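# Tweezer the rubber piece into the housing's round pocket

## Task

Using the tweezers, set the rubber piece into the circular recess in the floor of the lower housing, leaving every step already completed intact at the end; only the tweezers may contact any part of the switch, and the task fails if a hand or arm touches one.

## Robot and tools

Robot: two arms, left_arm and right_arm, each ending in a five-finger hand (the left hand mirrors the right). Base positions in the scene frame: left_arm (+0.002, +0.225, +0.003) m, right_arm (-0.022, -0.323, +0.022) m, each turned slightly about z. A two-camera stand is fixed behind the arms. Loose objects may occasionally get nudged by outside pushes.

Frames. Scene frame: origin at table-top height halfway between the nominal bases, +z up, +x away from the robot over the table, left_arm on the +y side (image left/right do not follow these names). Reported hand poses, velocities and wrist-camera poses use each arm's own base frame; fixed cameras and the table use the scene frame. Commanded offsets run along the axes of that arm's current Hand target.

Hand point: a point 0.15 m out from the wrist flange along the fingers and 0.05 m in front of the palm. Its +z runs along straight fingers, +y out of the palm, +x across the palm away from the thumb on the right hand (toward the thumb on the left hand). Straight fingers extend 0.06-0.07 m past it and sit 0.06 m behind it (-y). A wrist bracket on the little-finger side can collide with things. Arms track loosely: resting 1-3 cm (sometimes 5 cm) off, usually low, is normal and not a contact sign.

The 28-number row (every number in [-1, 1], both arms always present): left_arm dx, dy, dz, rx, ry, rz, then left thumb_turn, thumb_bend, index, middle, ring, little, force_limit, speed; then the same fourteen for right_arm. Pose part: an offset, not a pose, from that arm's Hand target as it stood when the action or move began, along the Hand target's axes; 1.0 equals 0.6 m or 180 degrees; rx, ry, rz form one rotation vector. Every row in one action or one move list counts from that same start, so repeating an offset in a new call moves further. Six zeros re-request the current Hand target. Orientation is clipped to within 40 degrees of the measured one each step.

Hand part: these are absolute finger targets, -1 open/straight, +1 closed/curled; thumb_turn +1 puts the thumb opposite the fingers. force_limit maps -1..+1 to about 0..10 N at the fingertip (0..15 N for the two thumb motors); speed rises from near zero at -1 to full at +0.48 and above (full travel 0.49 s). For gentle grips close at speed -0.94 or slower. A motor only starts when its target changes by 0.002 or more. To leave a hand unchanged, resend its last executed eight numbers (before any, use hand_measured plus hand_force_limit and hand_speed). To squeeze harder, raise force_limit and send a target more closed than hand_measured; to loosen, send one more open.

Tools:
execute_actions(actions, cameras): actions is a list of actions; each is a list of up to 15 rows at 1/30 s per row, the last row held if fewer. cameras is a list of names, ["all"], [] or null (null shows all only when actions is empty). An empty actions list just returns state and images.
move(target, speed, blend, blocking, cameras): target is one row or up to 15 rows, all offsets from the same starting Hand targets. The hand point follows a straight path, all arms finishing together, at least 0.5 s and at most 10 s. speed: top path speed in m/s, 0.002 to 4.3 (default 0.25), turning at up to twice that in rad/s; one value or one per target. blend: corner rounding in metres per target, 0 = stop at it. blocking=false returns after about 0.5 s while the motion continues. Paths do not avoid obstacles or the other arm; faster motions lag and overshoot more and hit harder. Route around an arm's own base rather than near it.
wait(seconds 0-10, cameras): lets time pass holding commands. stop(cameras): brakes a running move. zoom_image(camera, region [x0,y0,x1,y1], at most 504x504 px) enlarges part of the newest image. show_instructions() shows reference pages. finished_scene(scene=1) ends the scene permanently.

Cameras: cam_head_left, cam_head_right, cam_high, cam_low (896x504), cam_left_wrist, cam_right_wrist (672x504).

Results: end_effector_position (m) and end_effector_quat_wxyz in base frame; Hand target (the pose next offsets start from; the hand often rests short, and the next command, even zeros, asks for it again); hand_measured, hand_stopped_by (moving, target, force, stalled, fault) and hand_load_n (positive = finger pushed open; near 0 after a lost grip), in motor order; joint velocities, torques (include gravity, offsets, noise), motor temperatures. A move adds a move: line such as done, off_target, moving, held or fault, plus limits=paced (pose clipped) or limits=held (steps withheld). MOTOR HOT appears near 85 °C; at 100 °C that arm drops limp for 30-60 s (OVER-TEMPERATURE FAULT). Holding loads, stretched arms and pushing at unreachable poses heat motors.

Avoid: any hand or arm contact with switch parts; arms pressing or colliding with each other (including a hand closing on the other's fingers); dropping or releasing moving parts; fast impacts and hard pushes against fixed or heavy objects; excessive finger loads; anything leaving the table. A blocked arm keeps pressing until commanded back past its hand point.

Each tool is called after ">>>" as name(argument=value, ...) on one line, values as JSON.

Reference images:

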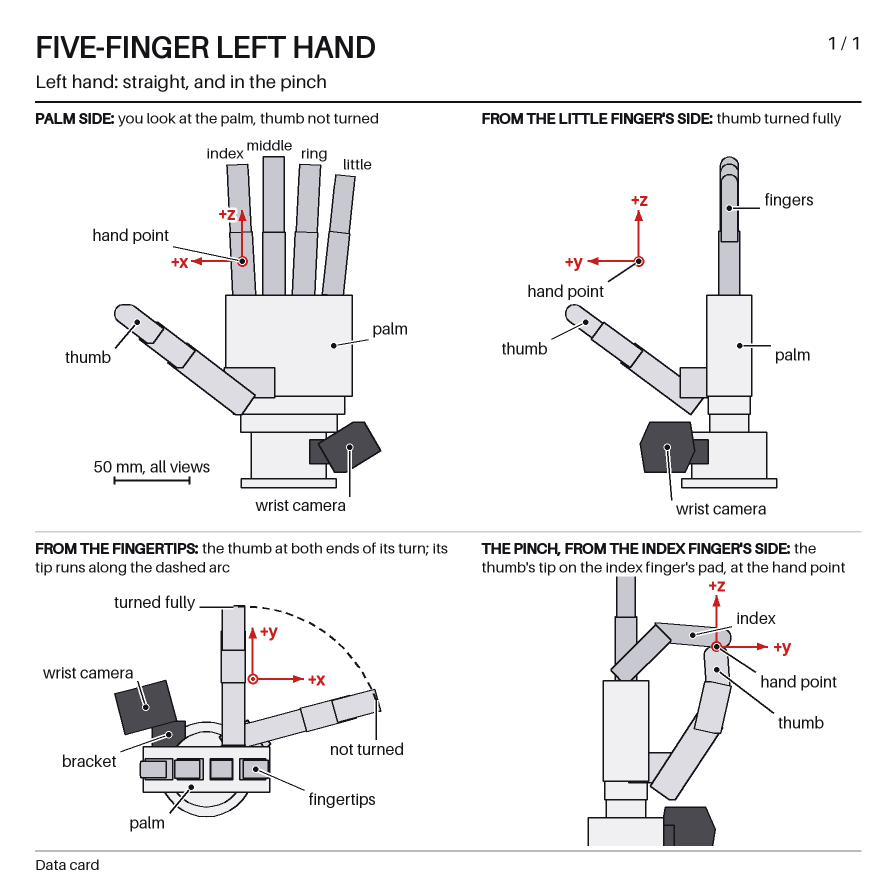

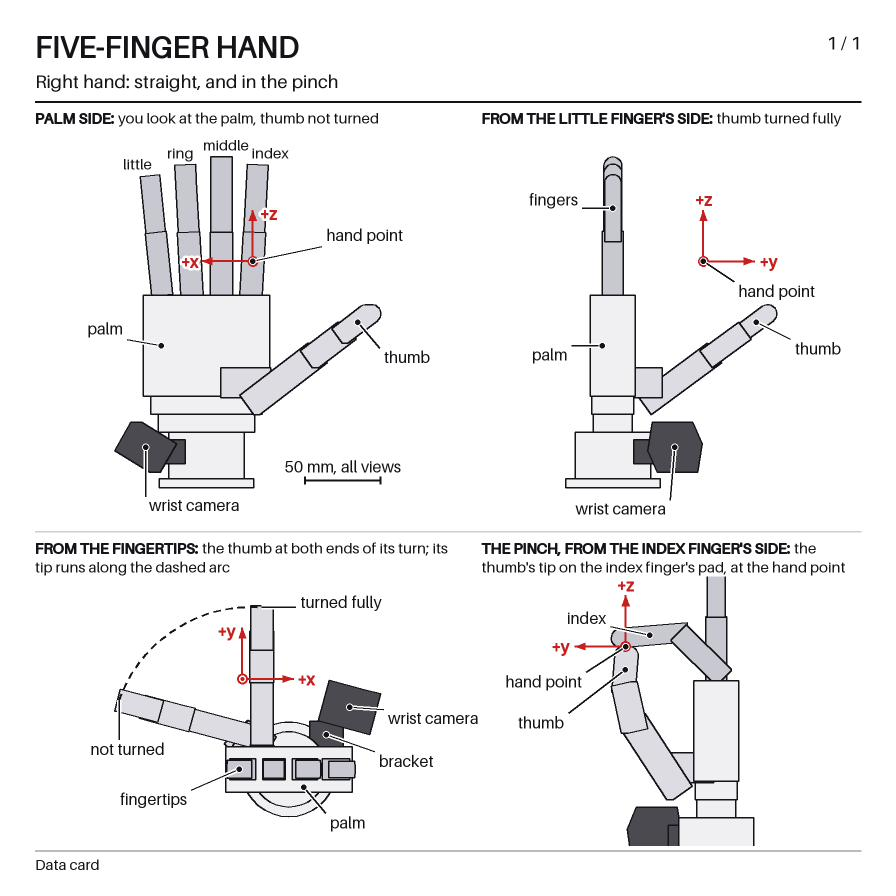

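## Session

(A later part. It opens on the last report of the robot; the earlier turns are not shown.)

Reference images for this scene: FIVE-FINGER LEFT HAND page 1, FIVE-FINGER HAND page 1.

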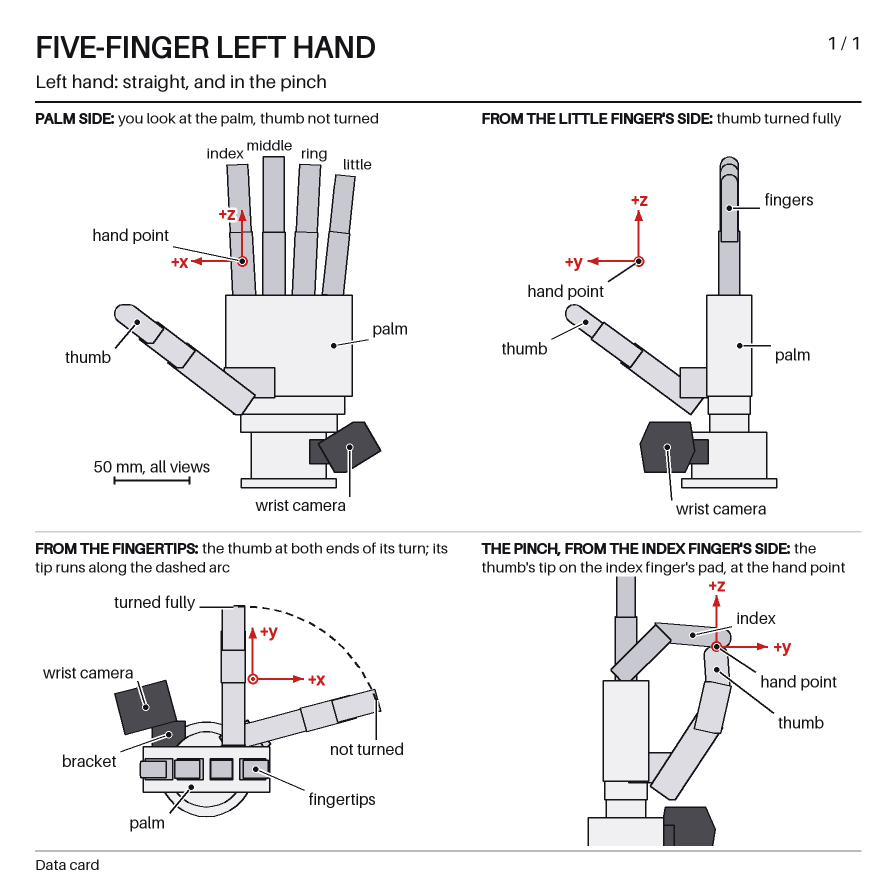

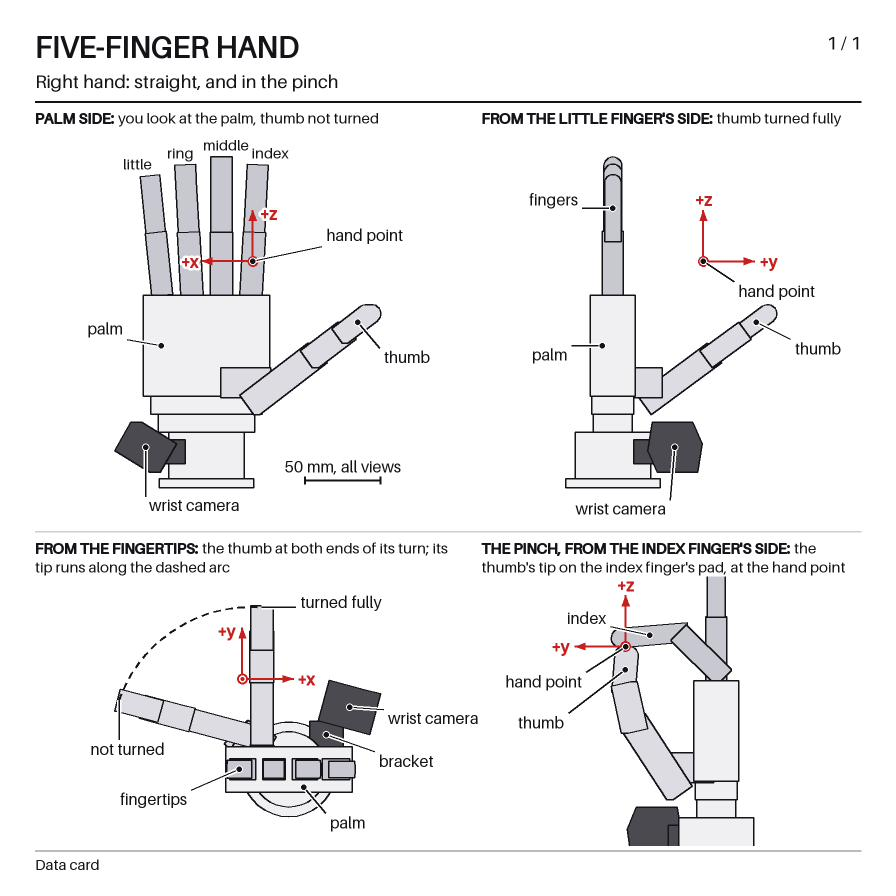

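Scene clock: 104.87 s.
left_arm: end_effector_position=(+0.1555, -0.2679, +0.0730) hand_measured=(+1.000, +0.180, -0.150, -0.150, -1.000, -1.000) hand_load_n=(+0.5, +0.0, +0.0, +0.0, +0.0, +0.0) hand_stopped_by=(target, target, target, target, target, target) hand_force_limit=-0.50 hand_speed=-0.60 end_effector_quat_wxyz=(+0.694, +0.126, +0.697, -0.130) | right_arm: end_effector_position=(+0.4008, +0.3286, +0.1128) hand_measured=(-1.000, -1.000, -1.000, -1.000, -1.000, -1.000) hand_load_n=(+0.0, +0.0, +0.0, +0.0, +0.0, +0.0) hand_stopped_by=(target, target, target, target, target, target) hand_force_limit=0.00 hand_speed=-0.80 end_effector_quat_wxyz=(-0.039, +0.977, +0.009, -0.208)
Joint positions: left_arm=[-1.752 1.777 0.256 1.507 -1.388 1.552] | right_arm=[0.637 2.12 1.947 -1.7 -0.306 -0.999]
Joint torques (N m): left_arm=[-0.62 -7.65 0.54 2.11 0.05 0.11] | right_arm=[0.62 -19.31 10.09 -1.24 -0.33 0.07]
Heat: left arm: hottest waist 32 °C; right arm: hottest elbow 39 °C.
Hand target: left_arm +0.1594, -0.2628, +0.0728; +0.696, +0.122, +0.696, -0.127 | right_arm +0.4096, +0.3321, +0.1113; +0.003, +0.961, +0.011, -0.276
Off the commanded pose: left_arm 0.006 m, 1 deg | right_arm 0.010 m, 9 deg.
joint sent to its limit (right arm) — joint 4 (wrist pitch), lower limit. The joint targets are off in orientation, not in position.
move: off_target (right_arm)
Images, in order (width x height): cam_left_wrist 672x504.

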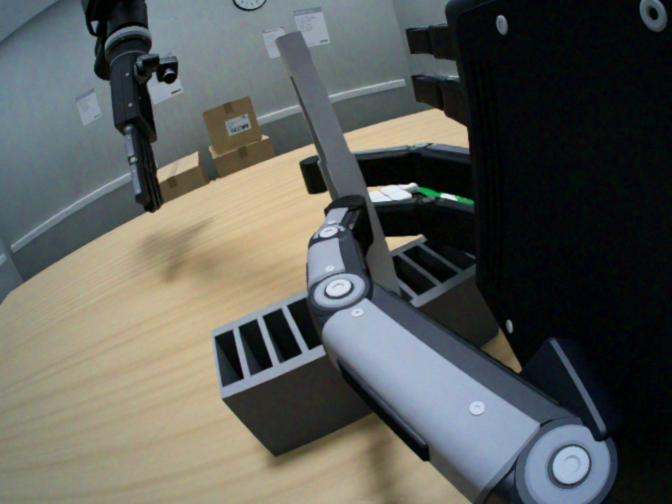

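>>> move(target=[[0,0,0,0,0,0,1,0.18,0.1,0.1,-1,-1,-0.5,-0.8,0,0,0,0,0,0,-1,-1,-1,-1,-1,-1,0,-0.8]], speed=0.05, cameras=["cam_left_wrist", "cam_low", "cam_right_wrist"])

>>> zoom_image(camera="cam_left_wrist", region=[270, 130, 420, 260])

>>> zoom_image(camera="cam_low", region=[225, 190, 345, 280])

>>> zoom_image(camera="cam_right_wrist", region=[286, 250, 446, 430])

Scene clock: 105.77 s.
left_arm: end_effector_position=(+0.1555, -0.2681, +0.0732) hand_measured=(+1.000, +0.180, +0.100, +0.100, -1.000, -1.000) hand_load_n=(+0.0, +0.5, +1.0, +1.0, +0.0, +0.0) hand_stopped_by=(target, target, target, target, target, target) hand_force_limit=-0.50 hand_speed=-0.80 end_effector_quat_wxyz=(+0.694, +0.125, +0.697, -0.132) | right_arm: end_effector_position=(+0.4008, +0.3286, +0.1128) hand_measured=(-1.000, -1.000, -1.000, -1.000, -1.000, -1.000) hand_load_n=(+0.0, +0.0, +0.0, +0.0, +0.0, +0.0) hand_stopped_by=(target, target, target, target, target, target) hand_force_limit=0.00 hand_speed=-0.80 end_effector_quat_wxyz=(-0.039, +0.977, +0.009, -0.208)
Joint positions: left_arm=[-1.752 1.777 0.256 1.512 -1.388 1.552] | right_arm=[0.637 2.12 1.947 -1.7 -0.306 -0.999]
Joint torques (N m): left_arm=[-0.62 -7.59 0.53 2.09 0.03 0.13] | right_arm=[0.62 -19.25 10.07 -1.24 -0.33 0.07]
Heat: left arm: hottest waist 32 °C; right arm: hottest elbow 39 °C.
Hand target: left_arm +0.1593, -0.2627, +0.0728; +0.696, +0.122, +0.696, -0.127 | right_arm +0.4096, +0.3321, +0.1113; +0.003, +0.961, +0.011, -0.276
Off the commanded pose: left_arm 0.007 m, 1 deg | right_arm 0.010 m, 9 deg.
joint sent to its limit (right arm) — joint 4 (wrist pitch), lower limit. The joint targets are off in orientation, not in position.
move: off_target (right_arm)
Images, in order (width x height): cam_low 896x504, cam_left_wrist 672x504, cam_right_wrist 672x504.

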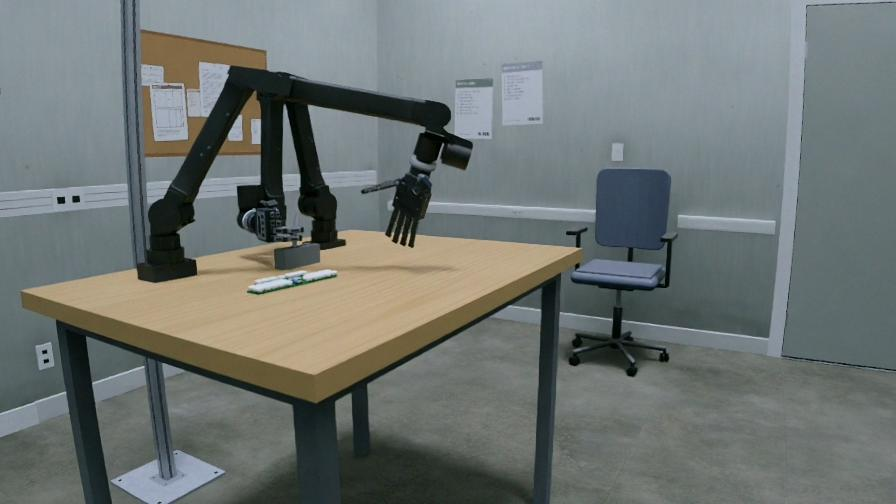

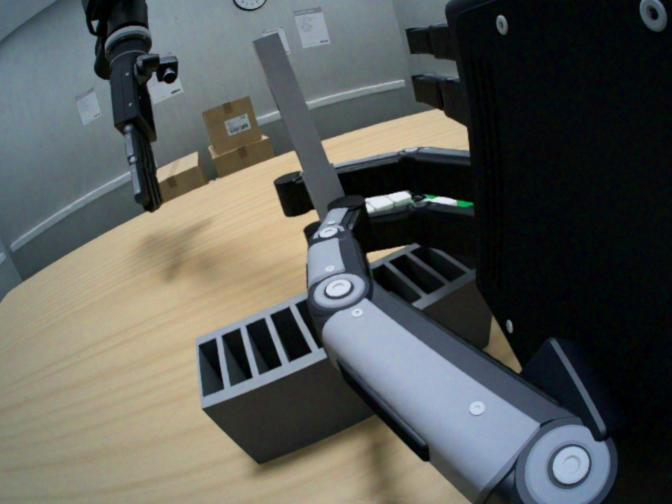

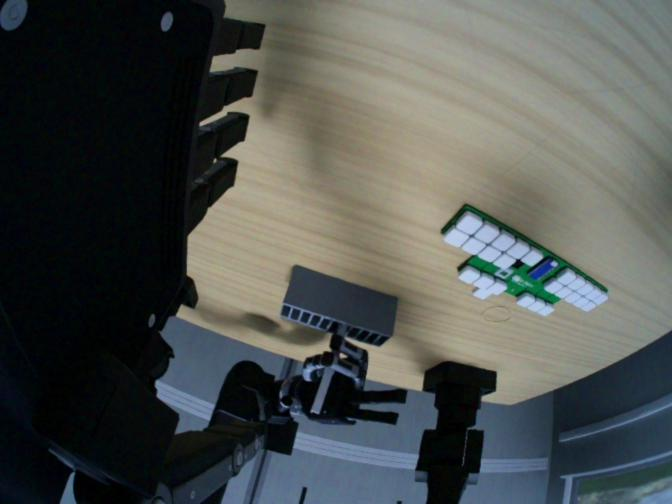

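Scaled by 3.360 from the camera's 672x504 image, which has a finer 960x720 frame.

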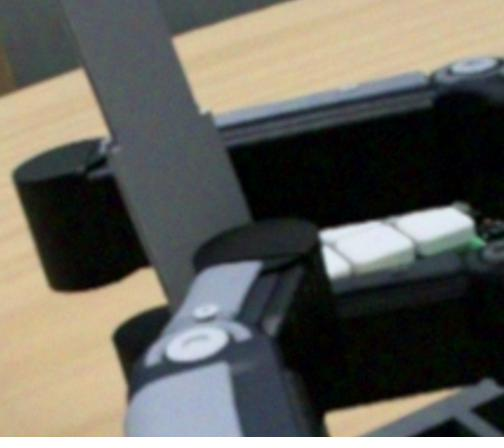

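Scaled by 4.200 from the camera's 896x504 image, which has a finer 1280x720 frame.

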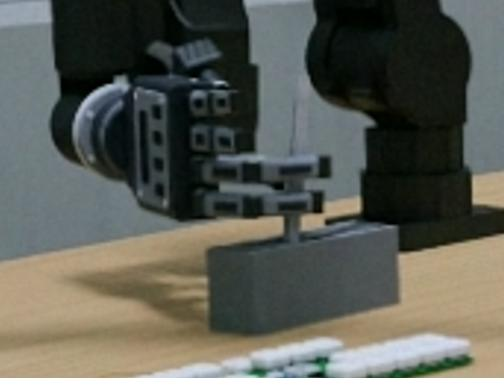

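Scaled by 2.800 from the camera's 672x504 image, which has a finer 960x720 frame.

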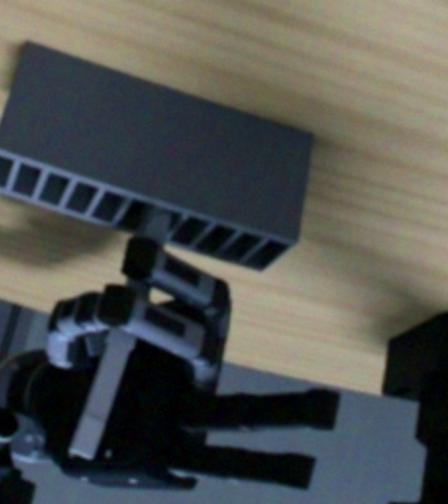

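>>> move(target=[[0,0,0,0,0,0,1,0.18,-0.12,-0.12,-1,-1,-0.5,-0.6,0,0,0,0,0,0,-1,-1,-1,-1,-1,-1,0,-0.8],[0,0,-0.004,0,0,0,1,0.05,-0.12,-0.12,-1,-1,-0.5,-0.6,0,0,0,0,0,0,-1,-1,-1,-1,-1,-1,0,-0.8]], speed=0.05, cameras=["cam_left_wrist"])

>>> zoom_image(camera="cam_left_wrist", region=[270, 130, 420, 260])

Scene clock: 108.27 s.
left_arm: end_effector_position=(+0.1555, -0.2674, +0.0732) hand_measured=(+1.000, +0.050, -0.120, -0.120, -1.000, -1.000) hand_load_n=(+0.0, +0.0, +0.0, +0.0, +0.0, +0.0) hand_stopped_by=(target, target, target, target, target, target) hand_force_limit=-0.50 hand_speed=-0.60 end_effector_quat_wxyz=(+0.694, +0.123, +0.697, -0.130) | right_arm: end_effector_position=(+0.4008, +0.3286, +0.1128) hand_measured=(-1.000, -1.000, -1.000, -1.000, -1.000, -1.000) hand_load_n=(+0.0, -0.5, +0.0, +0.0, +0.0, +0.0) hand_stopped_by=(target, target, target, target, target, target) hand_force_limit=0.00 hand_speed=-0.80 end_effector_quat_wxyz=(-0.039, +0.977, +0.009, -0.208)
Joint positions: left_arm=[-1.752 1.777 0.256 1.512 -1.392 1.552] | right_arm=[0.637 2.12 1.947 -1.7 -0.306 -0.999]
Joint torques (N m): left_arm=[-1.49 -7.77 0.42 2.24 -0.13 0.12] | right_arm=[0.62 -19.37 10.07 -1.24 -0.33 0.07]
Heat: left arm: hottest waist 32 °C; right arm: hottest elbow 39 °C.
Hand target: left_arm +0.1571, -0.2620, +0.0728; +0.696, +0.122, +0.696, -0.127 | right_arm +0.4096, +0.3321, +0.1113; +0.003, +0.961, +0.011, -0.276
Off the commanded pose: left_arm 0.006 m, 0 deg | right_arm 0.010 m, 9 deg.
joint sent to its limit (right arm) — joint 4 (wrist pitch), lower limit. The joint targets are off in orientation, not in position.
move: off_target (right_arm)
Images, in order (width x height): cam_left_wrist 672x504.

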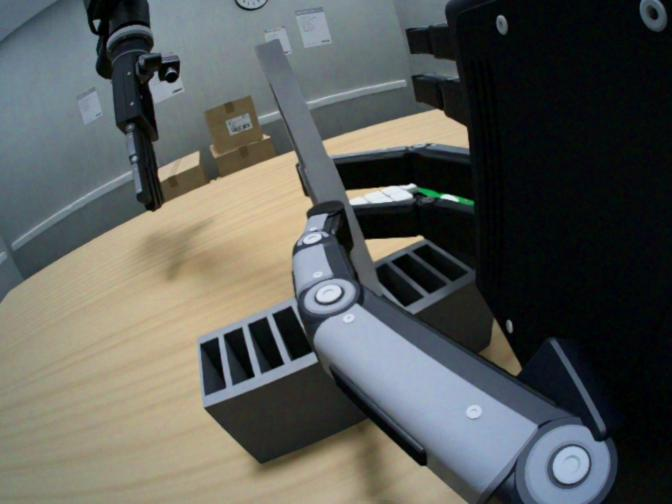

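Scaled by 3.360 from the camera's 672x504 image, which has a finer 960x720 frame.

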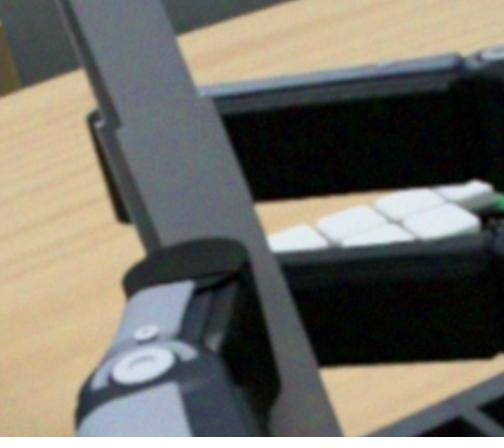

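>>> move(target=[[0,0,0,0,0,0,1,0.05,0.1,0.1,-1,-1,-0.5,-0.8,0,0,0,0,0,0,-1,-1,-1,-1,-1,-1,0,-0.8]], speed=0.05, cameras=["cam_left_wrist", "cam_low", "cam_right_wrist"])

>>> zoom_image(camera="cam_left_wrist", region=[250, 130, 400, 260])

>>> zoom_image(camera="cam_low", region=[225, 190, 345, 280])

>>> zoom_image(camera="cam_right_wrist", region=[286, 250, 446, 430])

Scene clock: 109.10 s.
left_arm: end_effector_position=(+0.1555, -0.2674, +0.0732) hand_measured=(+1.000, +0.050, +0.100, +0.100, -1.000, -1.000) hand_load_n=(+0.0, +1.0, +1.0, +1.0, +0.0, +0.0) hand_stopped_by=(target, target, target, target, target, target) hand_force_limit=-0.50 hand_speed=-0.80 end_effector_quat_wxyz=(+0.694, +0.123, +0.697, -0.130) | right_arm: end_effector_position=(+0.4008, +0.3286, +0.1128) hand_measured=(-1.000, -1.000, -1.000, -1.000, -1.000, -1.000) hand_load_n=(+0.0, +0.0, +0.0, +0.0, +0.0, +0.0) hand_stopped_by=(target, target, target, target, target, target) hand_force_limit=0.00 hand_speed=-0.80 end_effector_quat_wxyz=(-0.039, +0.977, +0.009, -0.208)
Joint positions: left_arm=[-1.752 1.777 0.256 1.512 -1.392 1.552] | right_arm=[0.637 2.12 1.947 -1.7 -0.306 -0.999]
Joint torques (N m): left_arm=[-1.44 -7.41 0.44 2.13 -0.15 0.16] | right_arm=[0.62 -19.31 10.07 -1.24 -0.33 0.07]
Heat: left arm: hottest waist 32 °C; right arm: hottest elbow 39 °C.
Hand target: left_arm +0.1571, -0.2620, +0.0728; +0.696, +0.122, +0.696, -0.127 | right_arm +0.4096, +0.3321, +0.1113; +0.003, +0.961, +0.011, -0.276
Off the commanded pose: left_arm 0.006 m, 0 deg | right_arm 0.010 m, 9 deg.
joint sent to its limit (right arm) — joint 4 (wrist pitch), lower limit. The joint targets are off in orientation, not in position.
move: off_target (right_arm)
Images, in order (width x height): cam_low 896x504, cam_left_wrist 672x504, cam_right_wrist 672x504.

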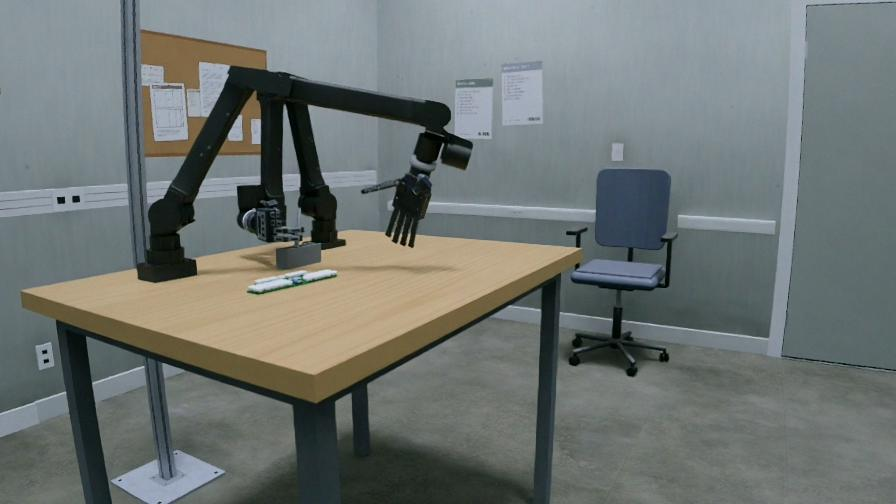

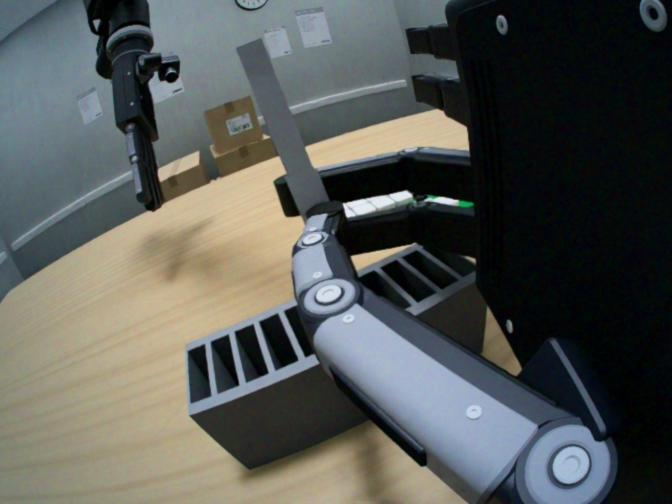

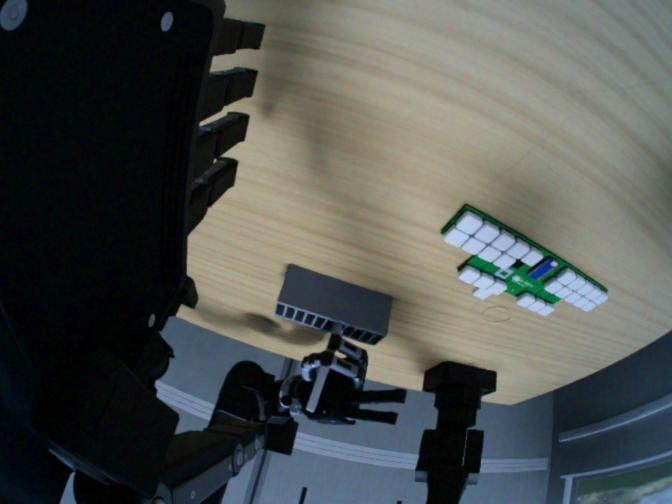

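Scaled by 3.360 from the camera's 672x504 image, which has a finer 960x720 frame.

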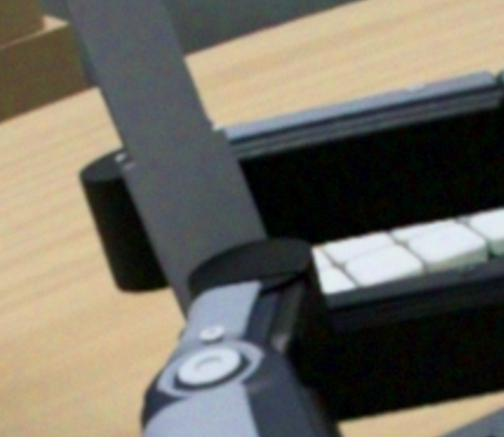

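Scaled by 4.200 from the camera's 896x504 image, which has a finer 1280x720 frame.

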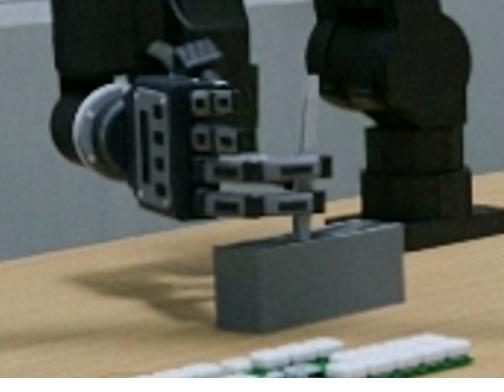

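Scaled by 2.800 from the camera's 672x504 image, which has a finer 960x720 frame.

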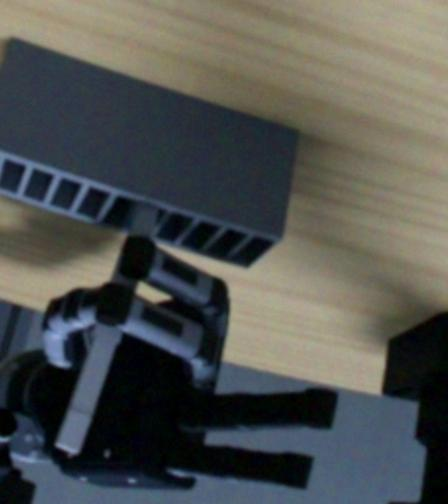

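>>> move(target=[[0,0,0,0,0,0,1,-0.03,0.1,0.1,-1,-1,-0.5,-0.8,0,0,0,0,0,0,-1,-1,-1,-1,-1,-1,0,-0.8],[0,0,0,0,0,0,1,-0.03,0.18,0.18,-1,-1,-0.4,-0.8,0,0,0,0,0,0,-1,-1,-1,-1,-1,-1,0,-0.8]], speed=0.05, cameras=["cam_left_wrist", "cam_low", "cam_right_wrist"])

>>> zoom_image(camera="cam_left_wrist", region=[250, 130, 400, 260])

>>> zoom_image(camera="cam_low", region=[225, 190, 345, 280])

>>> zoom_image(camera="cam_right_wrist", region=[286, 250, 446, 430])

Scene clock: 110.67 s.
left_arm: end_effector_position=(+0.1555, -0.2674, +0.0732) hand_measured=(+1.000, -0.030, +0.178, +0.170, -1.000, -1.000) hand_load_n=(+0.5, +2.0, +3.0, +3.5, +0.0, +0.0) hand_stopped_by=(target, target, force, force, target, target) hand_force_limit=-0.40 hand_speed=-0.80 end_effector_quat_wxyz=(+0.694, +0.123, +0.697, -0.130) | right_arm: end_effector_position=(+0.4008, +0.3286, +0.1128) hand_measured=(-1.000, -1.000, -1.000, -1.000, -1.000, -1.000) hand_load_n=(+0.0, +0.0, +0.0, +0.0, +0.0, +0.0) hand_stopped_by=(target, target, target, target, target, target) hand_force_limit=0.00 hand_speed=-0.80 end_effector_quat_wxyz=(-0.039, +0.977, +0.009, -0.208)
Joint positions: left_arm=[-1.752 1.777 0.256 1.512 -1.392 1.552] | right_arm=[0.637 2.12 1.947 -1.7 -0.306 -0.999]
Joint torques (N m): left_arm=[-1.26 -7.47 0.53 2.15 -0.13 0.13] | right_arm=[0.62 -19.31 10.09 -1.24 -0.33 0.07]
Heat: left arm: hottest waist 32 °C; right arm: hottest elbow 39 °C.
Hand target: left_arm +0.1571, -0.2620, +0.0728; +0.696, +0.122, +0.696, -0.127 | right_arm +0.4096, +0.3321, +0.1113; +0.003, +0.961, +0.011, -0.276
Off the commanded pose: left_arm 0.006 m, 0 deg | right_arm 0.010 m, 9 deg.
joint sent to its limit (right arm) — joint 4 (wrist pitch), lower limit. The joint targets are off in orientation, not in position.
move: off_target (right_arm)
Images, in order (width x height): cam_low 896x504, cam_left_wrist 672x504, cam_right_wrist 672x504.

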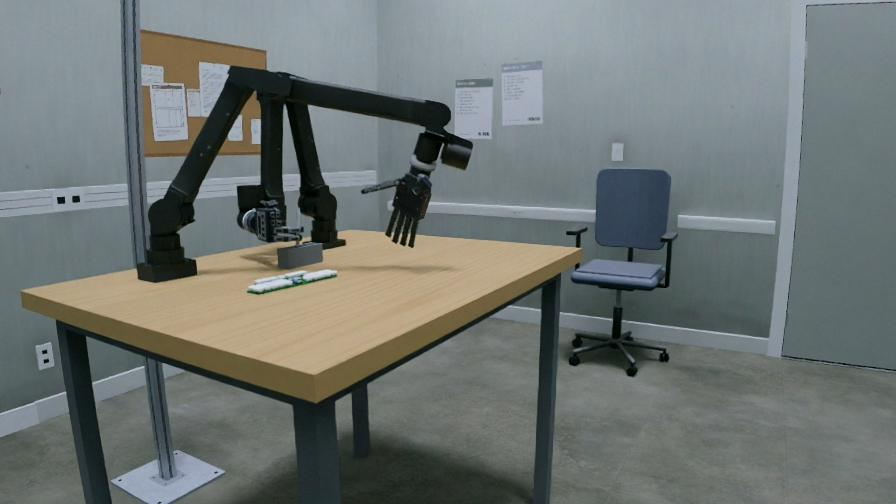

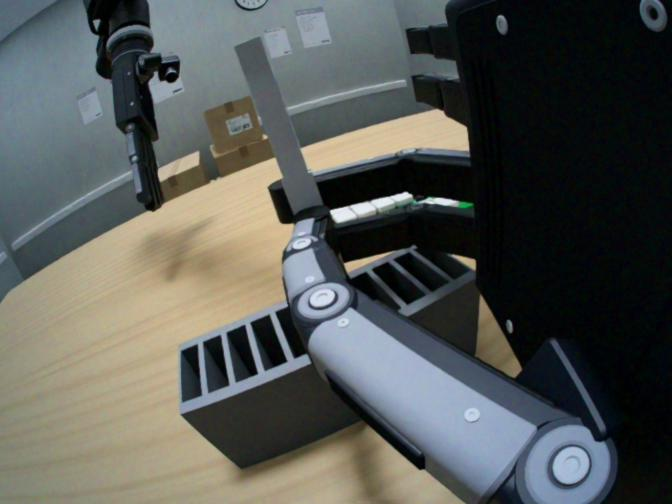

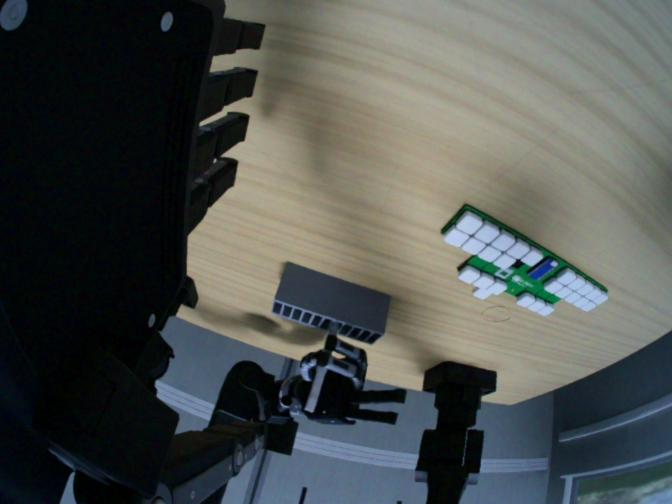

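Scaled by 3.360 from the camera's 672x504 image, which has a finer 960x720 frame.

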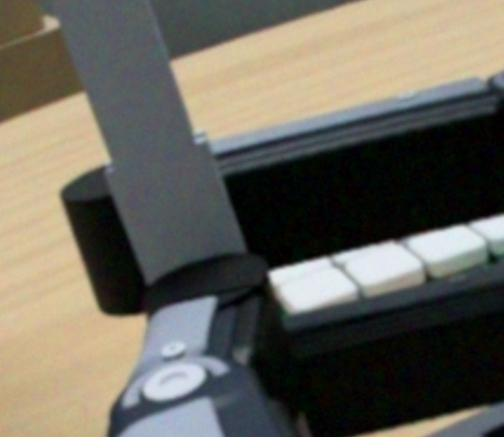

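Scaled by 4.200 from the camera's 896x504 image, which has a finer 1280x720 frame.

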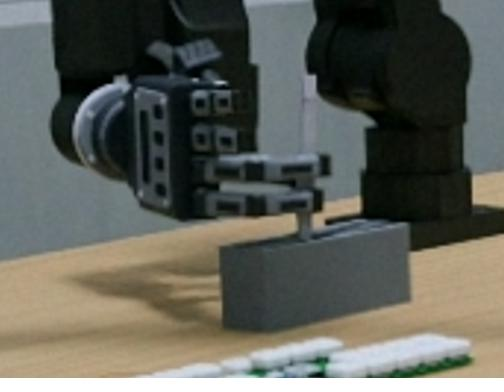

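Scaled by 2.800 from the camera's 672x504 image, which has a finer 960x720 frame.

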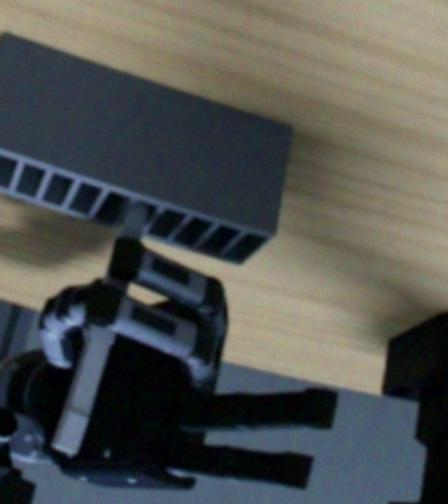

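>>> move(target=[[-0.02,-0.0093,0,0,0,0,1,-0.03,0.18,0.18,-1,-1,-0.4,-0.8,0,0,0,0,0,0,-1,-1,-1,-1,-1,-1,0,-0.8],[-0.07,-0.0093,0,0,0,0,1,-0.03,0.18,0.18,-1,-1,-0.4,-0.8,0,0,0,0,0,0,-1,-1,-1,-1,-1,-1,0,-0.8]], speed=0.06, blend=0.005, cameras=["cam_left_wrist", "cam_low", "cam_right_wrist"])

>>> zoom_image(camera="cam_low", region=[225, 170, 345, 280])

>>> zoom_image(camera="cam_right_wrist", region=[256, 250, 416, 450])

Scene clock: 112.90 s.
left_arm: end_effector_position=(+0.1556, -0.2673, +0.1147) hand_measured=(+1.000, -0.030, +0.178, +0.170, -1.000, -1.000) hand_load_n=(+0.5, +2.0, +3.0, +3.5, +0.5, +0.0) hand_stopped_by=(target, target, force, force, target, target) hand_force_limit=-0.40 hand_speed=-0.80 end_effector_quat_wxyz=(+0.697, +0.122, +0.695, -0.127) | right_arm: end_effector_position=(+0.4008, +0.3286, +0.1128) hand_measured=(-1.000, -1.000, -1.000, -1.000, -1.000, -1.000) hand_load_n=(+0.0, +0.0, +0.0, -0.5, +0.0, +0.0) hand_stopped_by=(target, target, target, target, target, target) hand_force_limit=0.00 hand_speed=-0.80 end_effector_quat_wxyz=(-0.039, +0.977, +0.009, -0.208)
Joint positions: left_arm=[-1.752 1.551 0.256 1.324 -1.398 1.594] | right_arm=[0.637 2.12 1.947 -1.7 -0.306 -0.999]
Joint torques (N m): left_arm=[-1.44 -7.12 2.92 0.98 -0.01 -0.08] | right_arm=[0.62 -19.31 10.07 -1.24 -0.33 0.07]
Heat: left arm: hottest waist 32 °C; right arm: hottest elbow 39 °C.
Hand target: left_arm +0.1552, -0.2669, +0.1148; +0.696, +0.122, +0.696, -0.127 | right_arm +0.4096, +0.3321, +0.1113; +0.003, +0.961, +0.011, -0.276
Off the commanded pose: left_arm 0.001 m, 0 deg | right_arm 0.010 m, 9 deg.
joint sent to its limit (right arm) — joint 4 (wrist pitch), lower limit. The joint targets are off in orientation, not in position.
move: off_target (right_arm)
Images, in order (width x height): cam_low 896x504, cam_left_wrist 672x504, cam_right_wrist 672x504.

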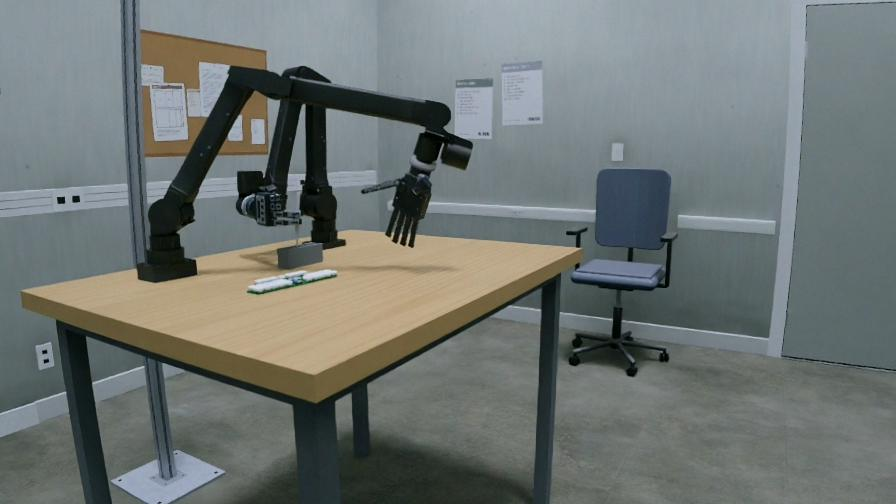

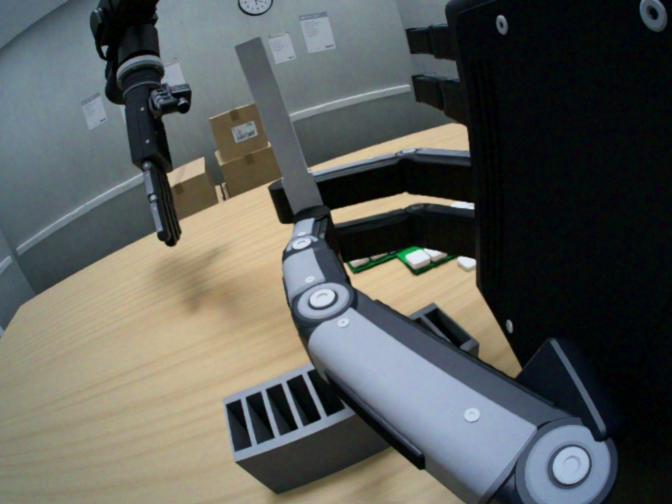

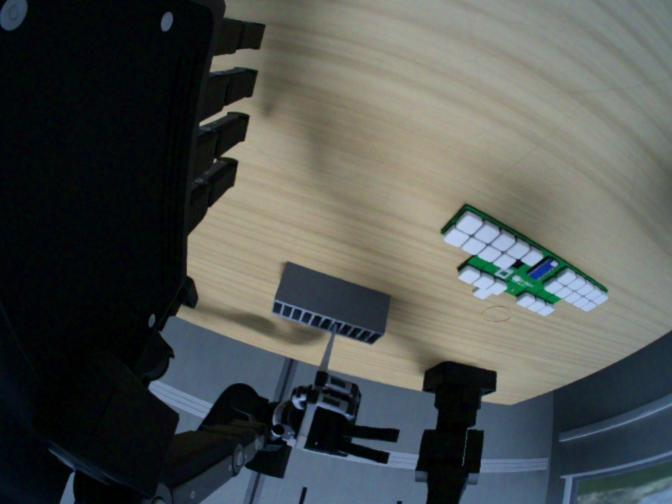

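Scaled by 4.200 from the camera's 896x504 image, which has a finer 1280x720 frame.

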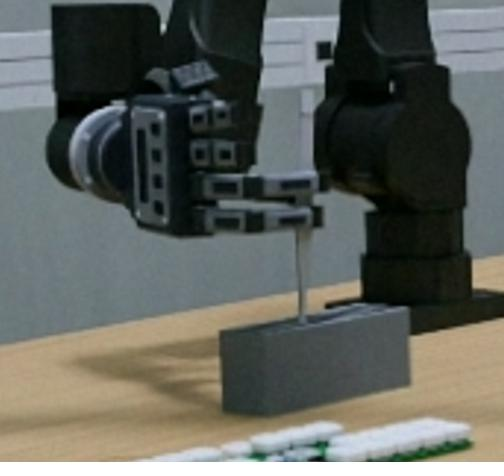

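Scaled by 2.520 from the camera's 672x504 image, which has a finer 960x720 frame.

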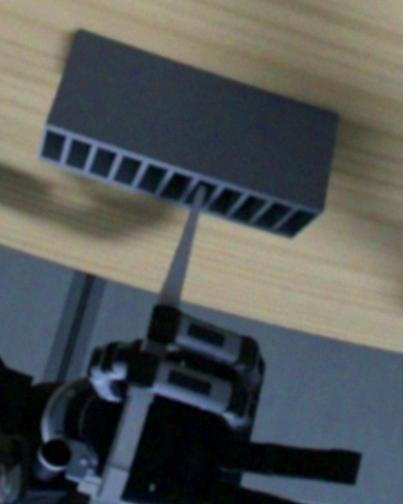

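>>> move(target=[[-0.1,0,0,0,0,0,1,-0.03,0.18,0.18,-1,-1,-0.4,-0.8,0,0,0,0,0,0,-1,-1,-1,-1,-1,-1,0,-0.8]], speed=0.1, cameras=["cam_left_wrist", "cam_low", "cam_right_wrist", "cam_high"])

>>> zoom_image(camera="cam_low", region=[235, 160, 345, 280])

>>> zoom_image(camera="cam_right_wrist", region=[236, 320, 416, 500])

Scene clock: 115.00 s.
left_arm: end_effector_position=(+0.1580, -0.2549, +0.1655) hand_measured=(+1.000, -0.030, +0.178, +0.170, -1.000, -1.000) hand_load_n=(+0.5, +2.0, +3.0, +3.5, +0.0, +0.0) hand_stopped_by=(target, target, force, force, target, target) hand_force_limit=-0.40 hand_speed=-0.80 end_effector_quat_wxyz=(+0.699, +0.135, +0.693, -0.114) | right_arm: end_effector_position=(+0.4008, +0.3286, +0.1128) hand_measured=(-1.000, -1.000, -1.000, -1.000, -1.000, -1.000) hand_load_n=(+0.0, +0.0, +0.0, +0.0, +0.0, +0.0) hand_stopped_by=(target, target, target, target, target, target) hand_force_limit=0.00 hand_speed=-0.80 end_effector_quat_wxyz=(-0.039, +0.977, +0.009, -0.208)
Joint positions: left_arm=[-1.752 1.242 0.256 1.006 -1.398 1.621] | right_arm=[0.637 2.12 1.947 -1.7 -0.306 -0.999]
Joint torques (N m): left_arm=[-1.67 -5.3 8.01 0.88 -0.07 -0.06] | right_arm=[0.62 -19.31 10.07 -1.24 -0.33 0.07]
Heat: left arm: hottest waist 32 °C; right arm: hottest elbow 40 °C.
Hand target: left_arm +0.1553, -0.2665, +0.1748; +0.696, +0.122, +0.696, -0.127 | right_arm +0.4096, +0.3321, +0.1113; +0.003, +0.961, +0.011, -0.276
Off the commanded pose: left_arm 0.015 m, 2 deg | right_arm 0.010 m, 9 deg.
joint sent to its limit (right arm) — joint 4 (wrist pitch), lower limit. The joint targets are off in orientation, not in position.
move: off_target (left_arm, right_arm)
Images, in order (width x height): cam_high 896x504, cam_low 896x504, cam_left_wrist 672x504, cam_right_wrist 672x504.

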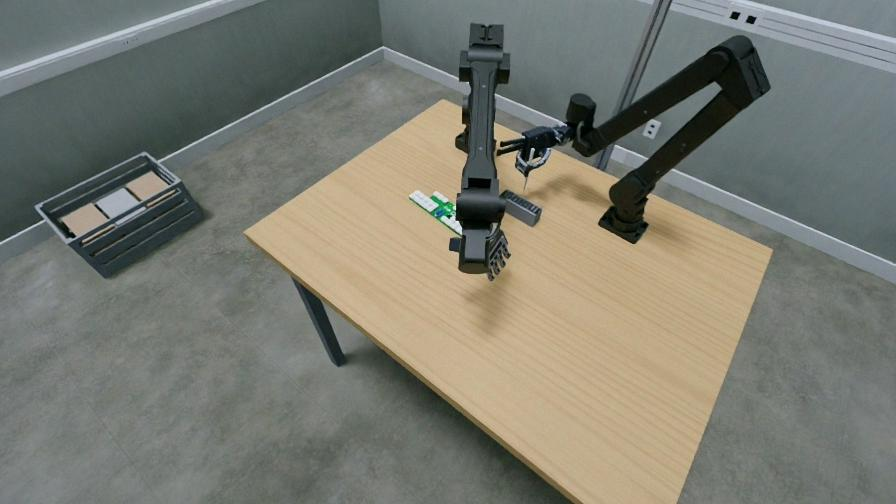

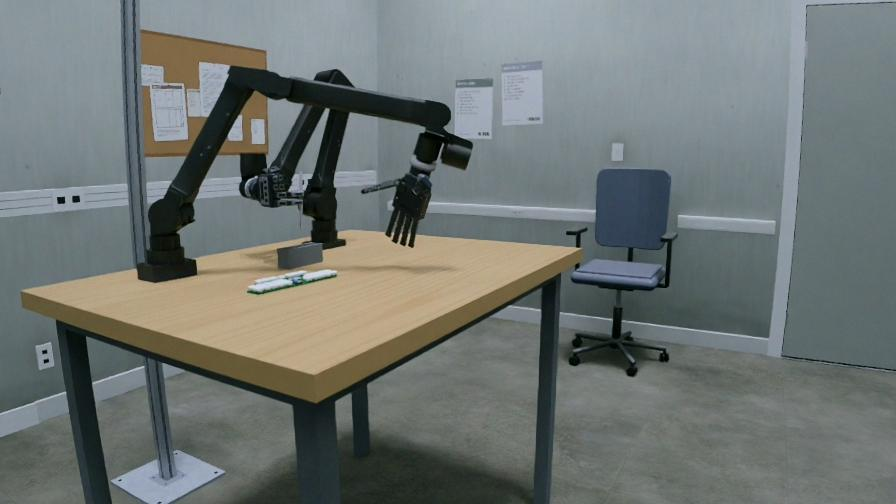

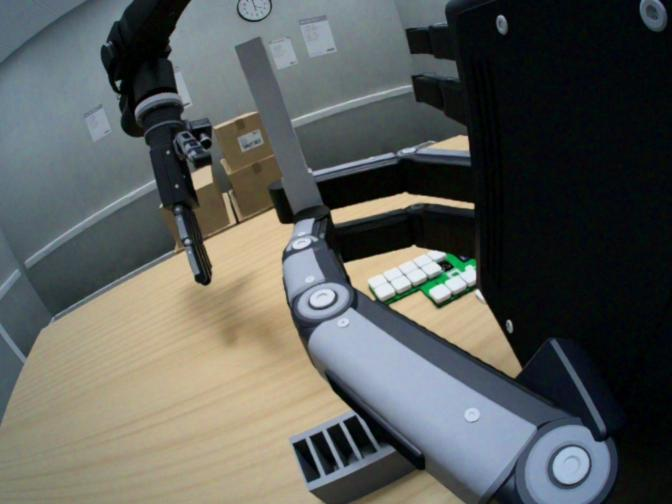

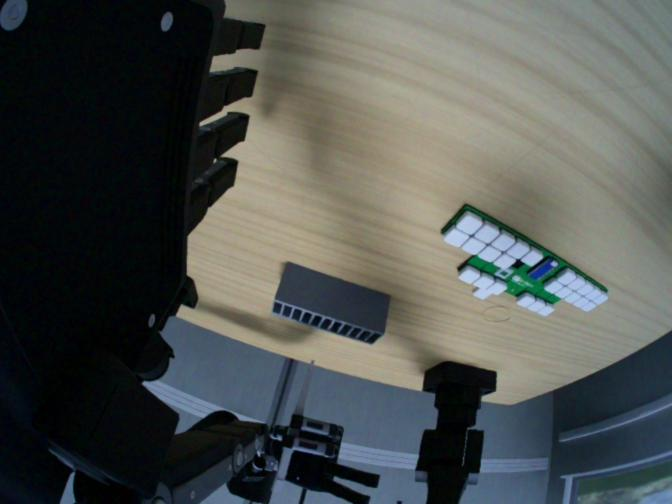

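Scaled by 4.200 from the camera's 896x504 image, which has a finer 1280x720 frame.

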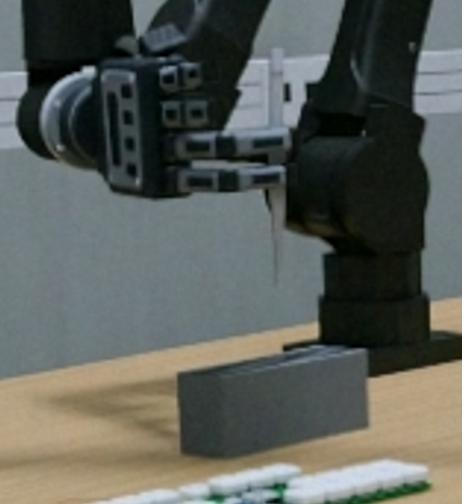

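Scaled by 2.800 from the camera's 672x504 image, which has a finer 960x720 frame.

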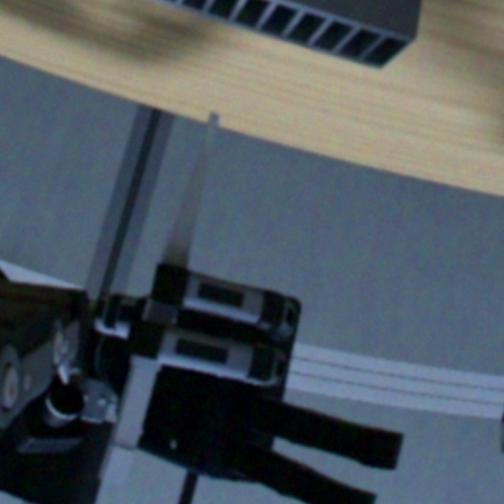

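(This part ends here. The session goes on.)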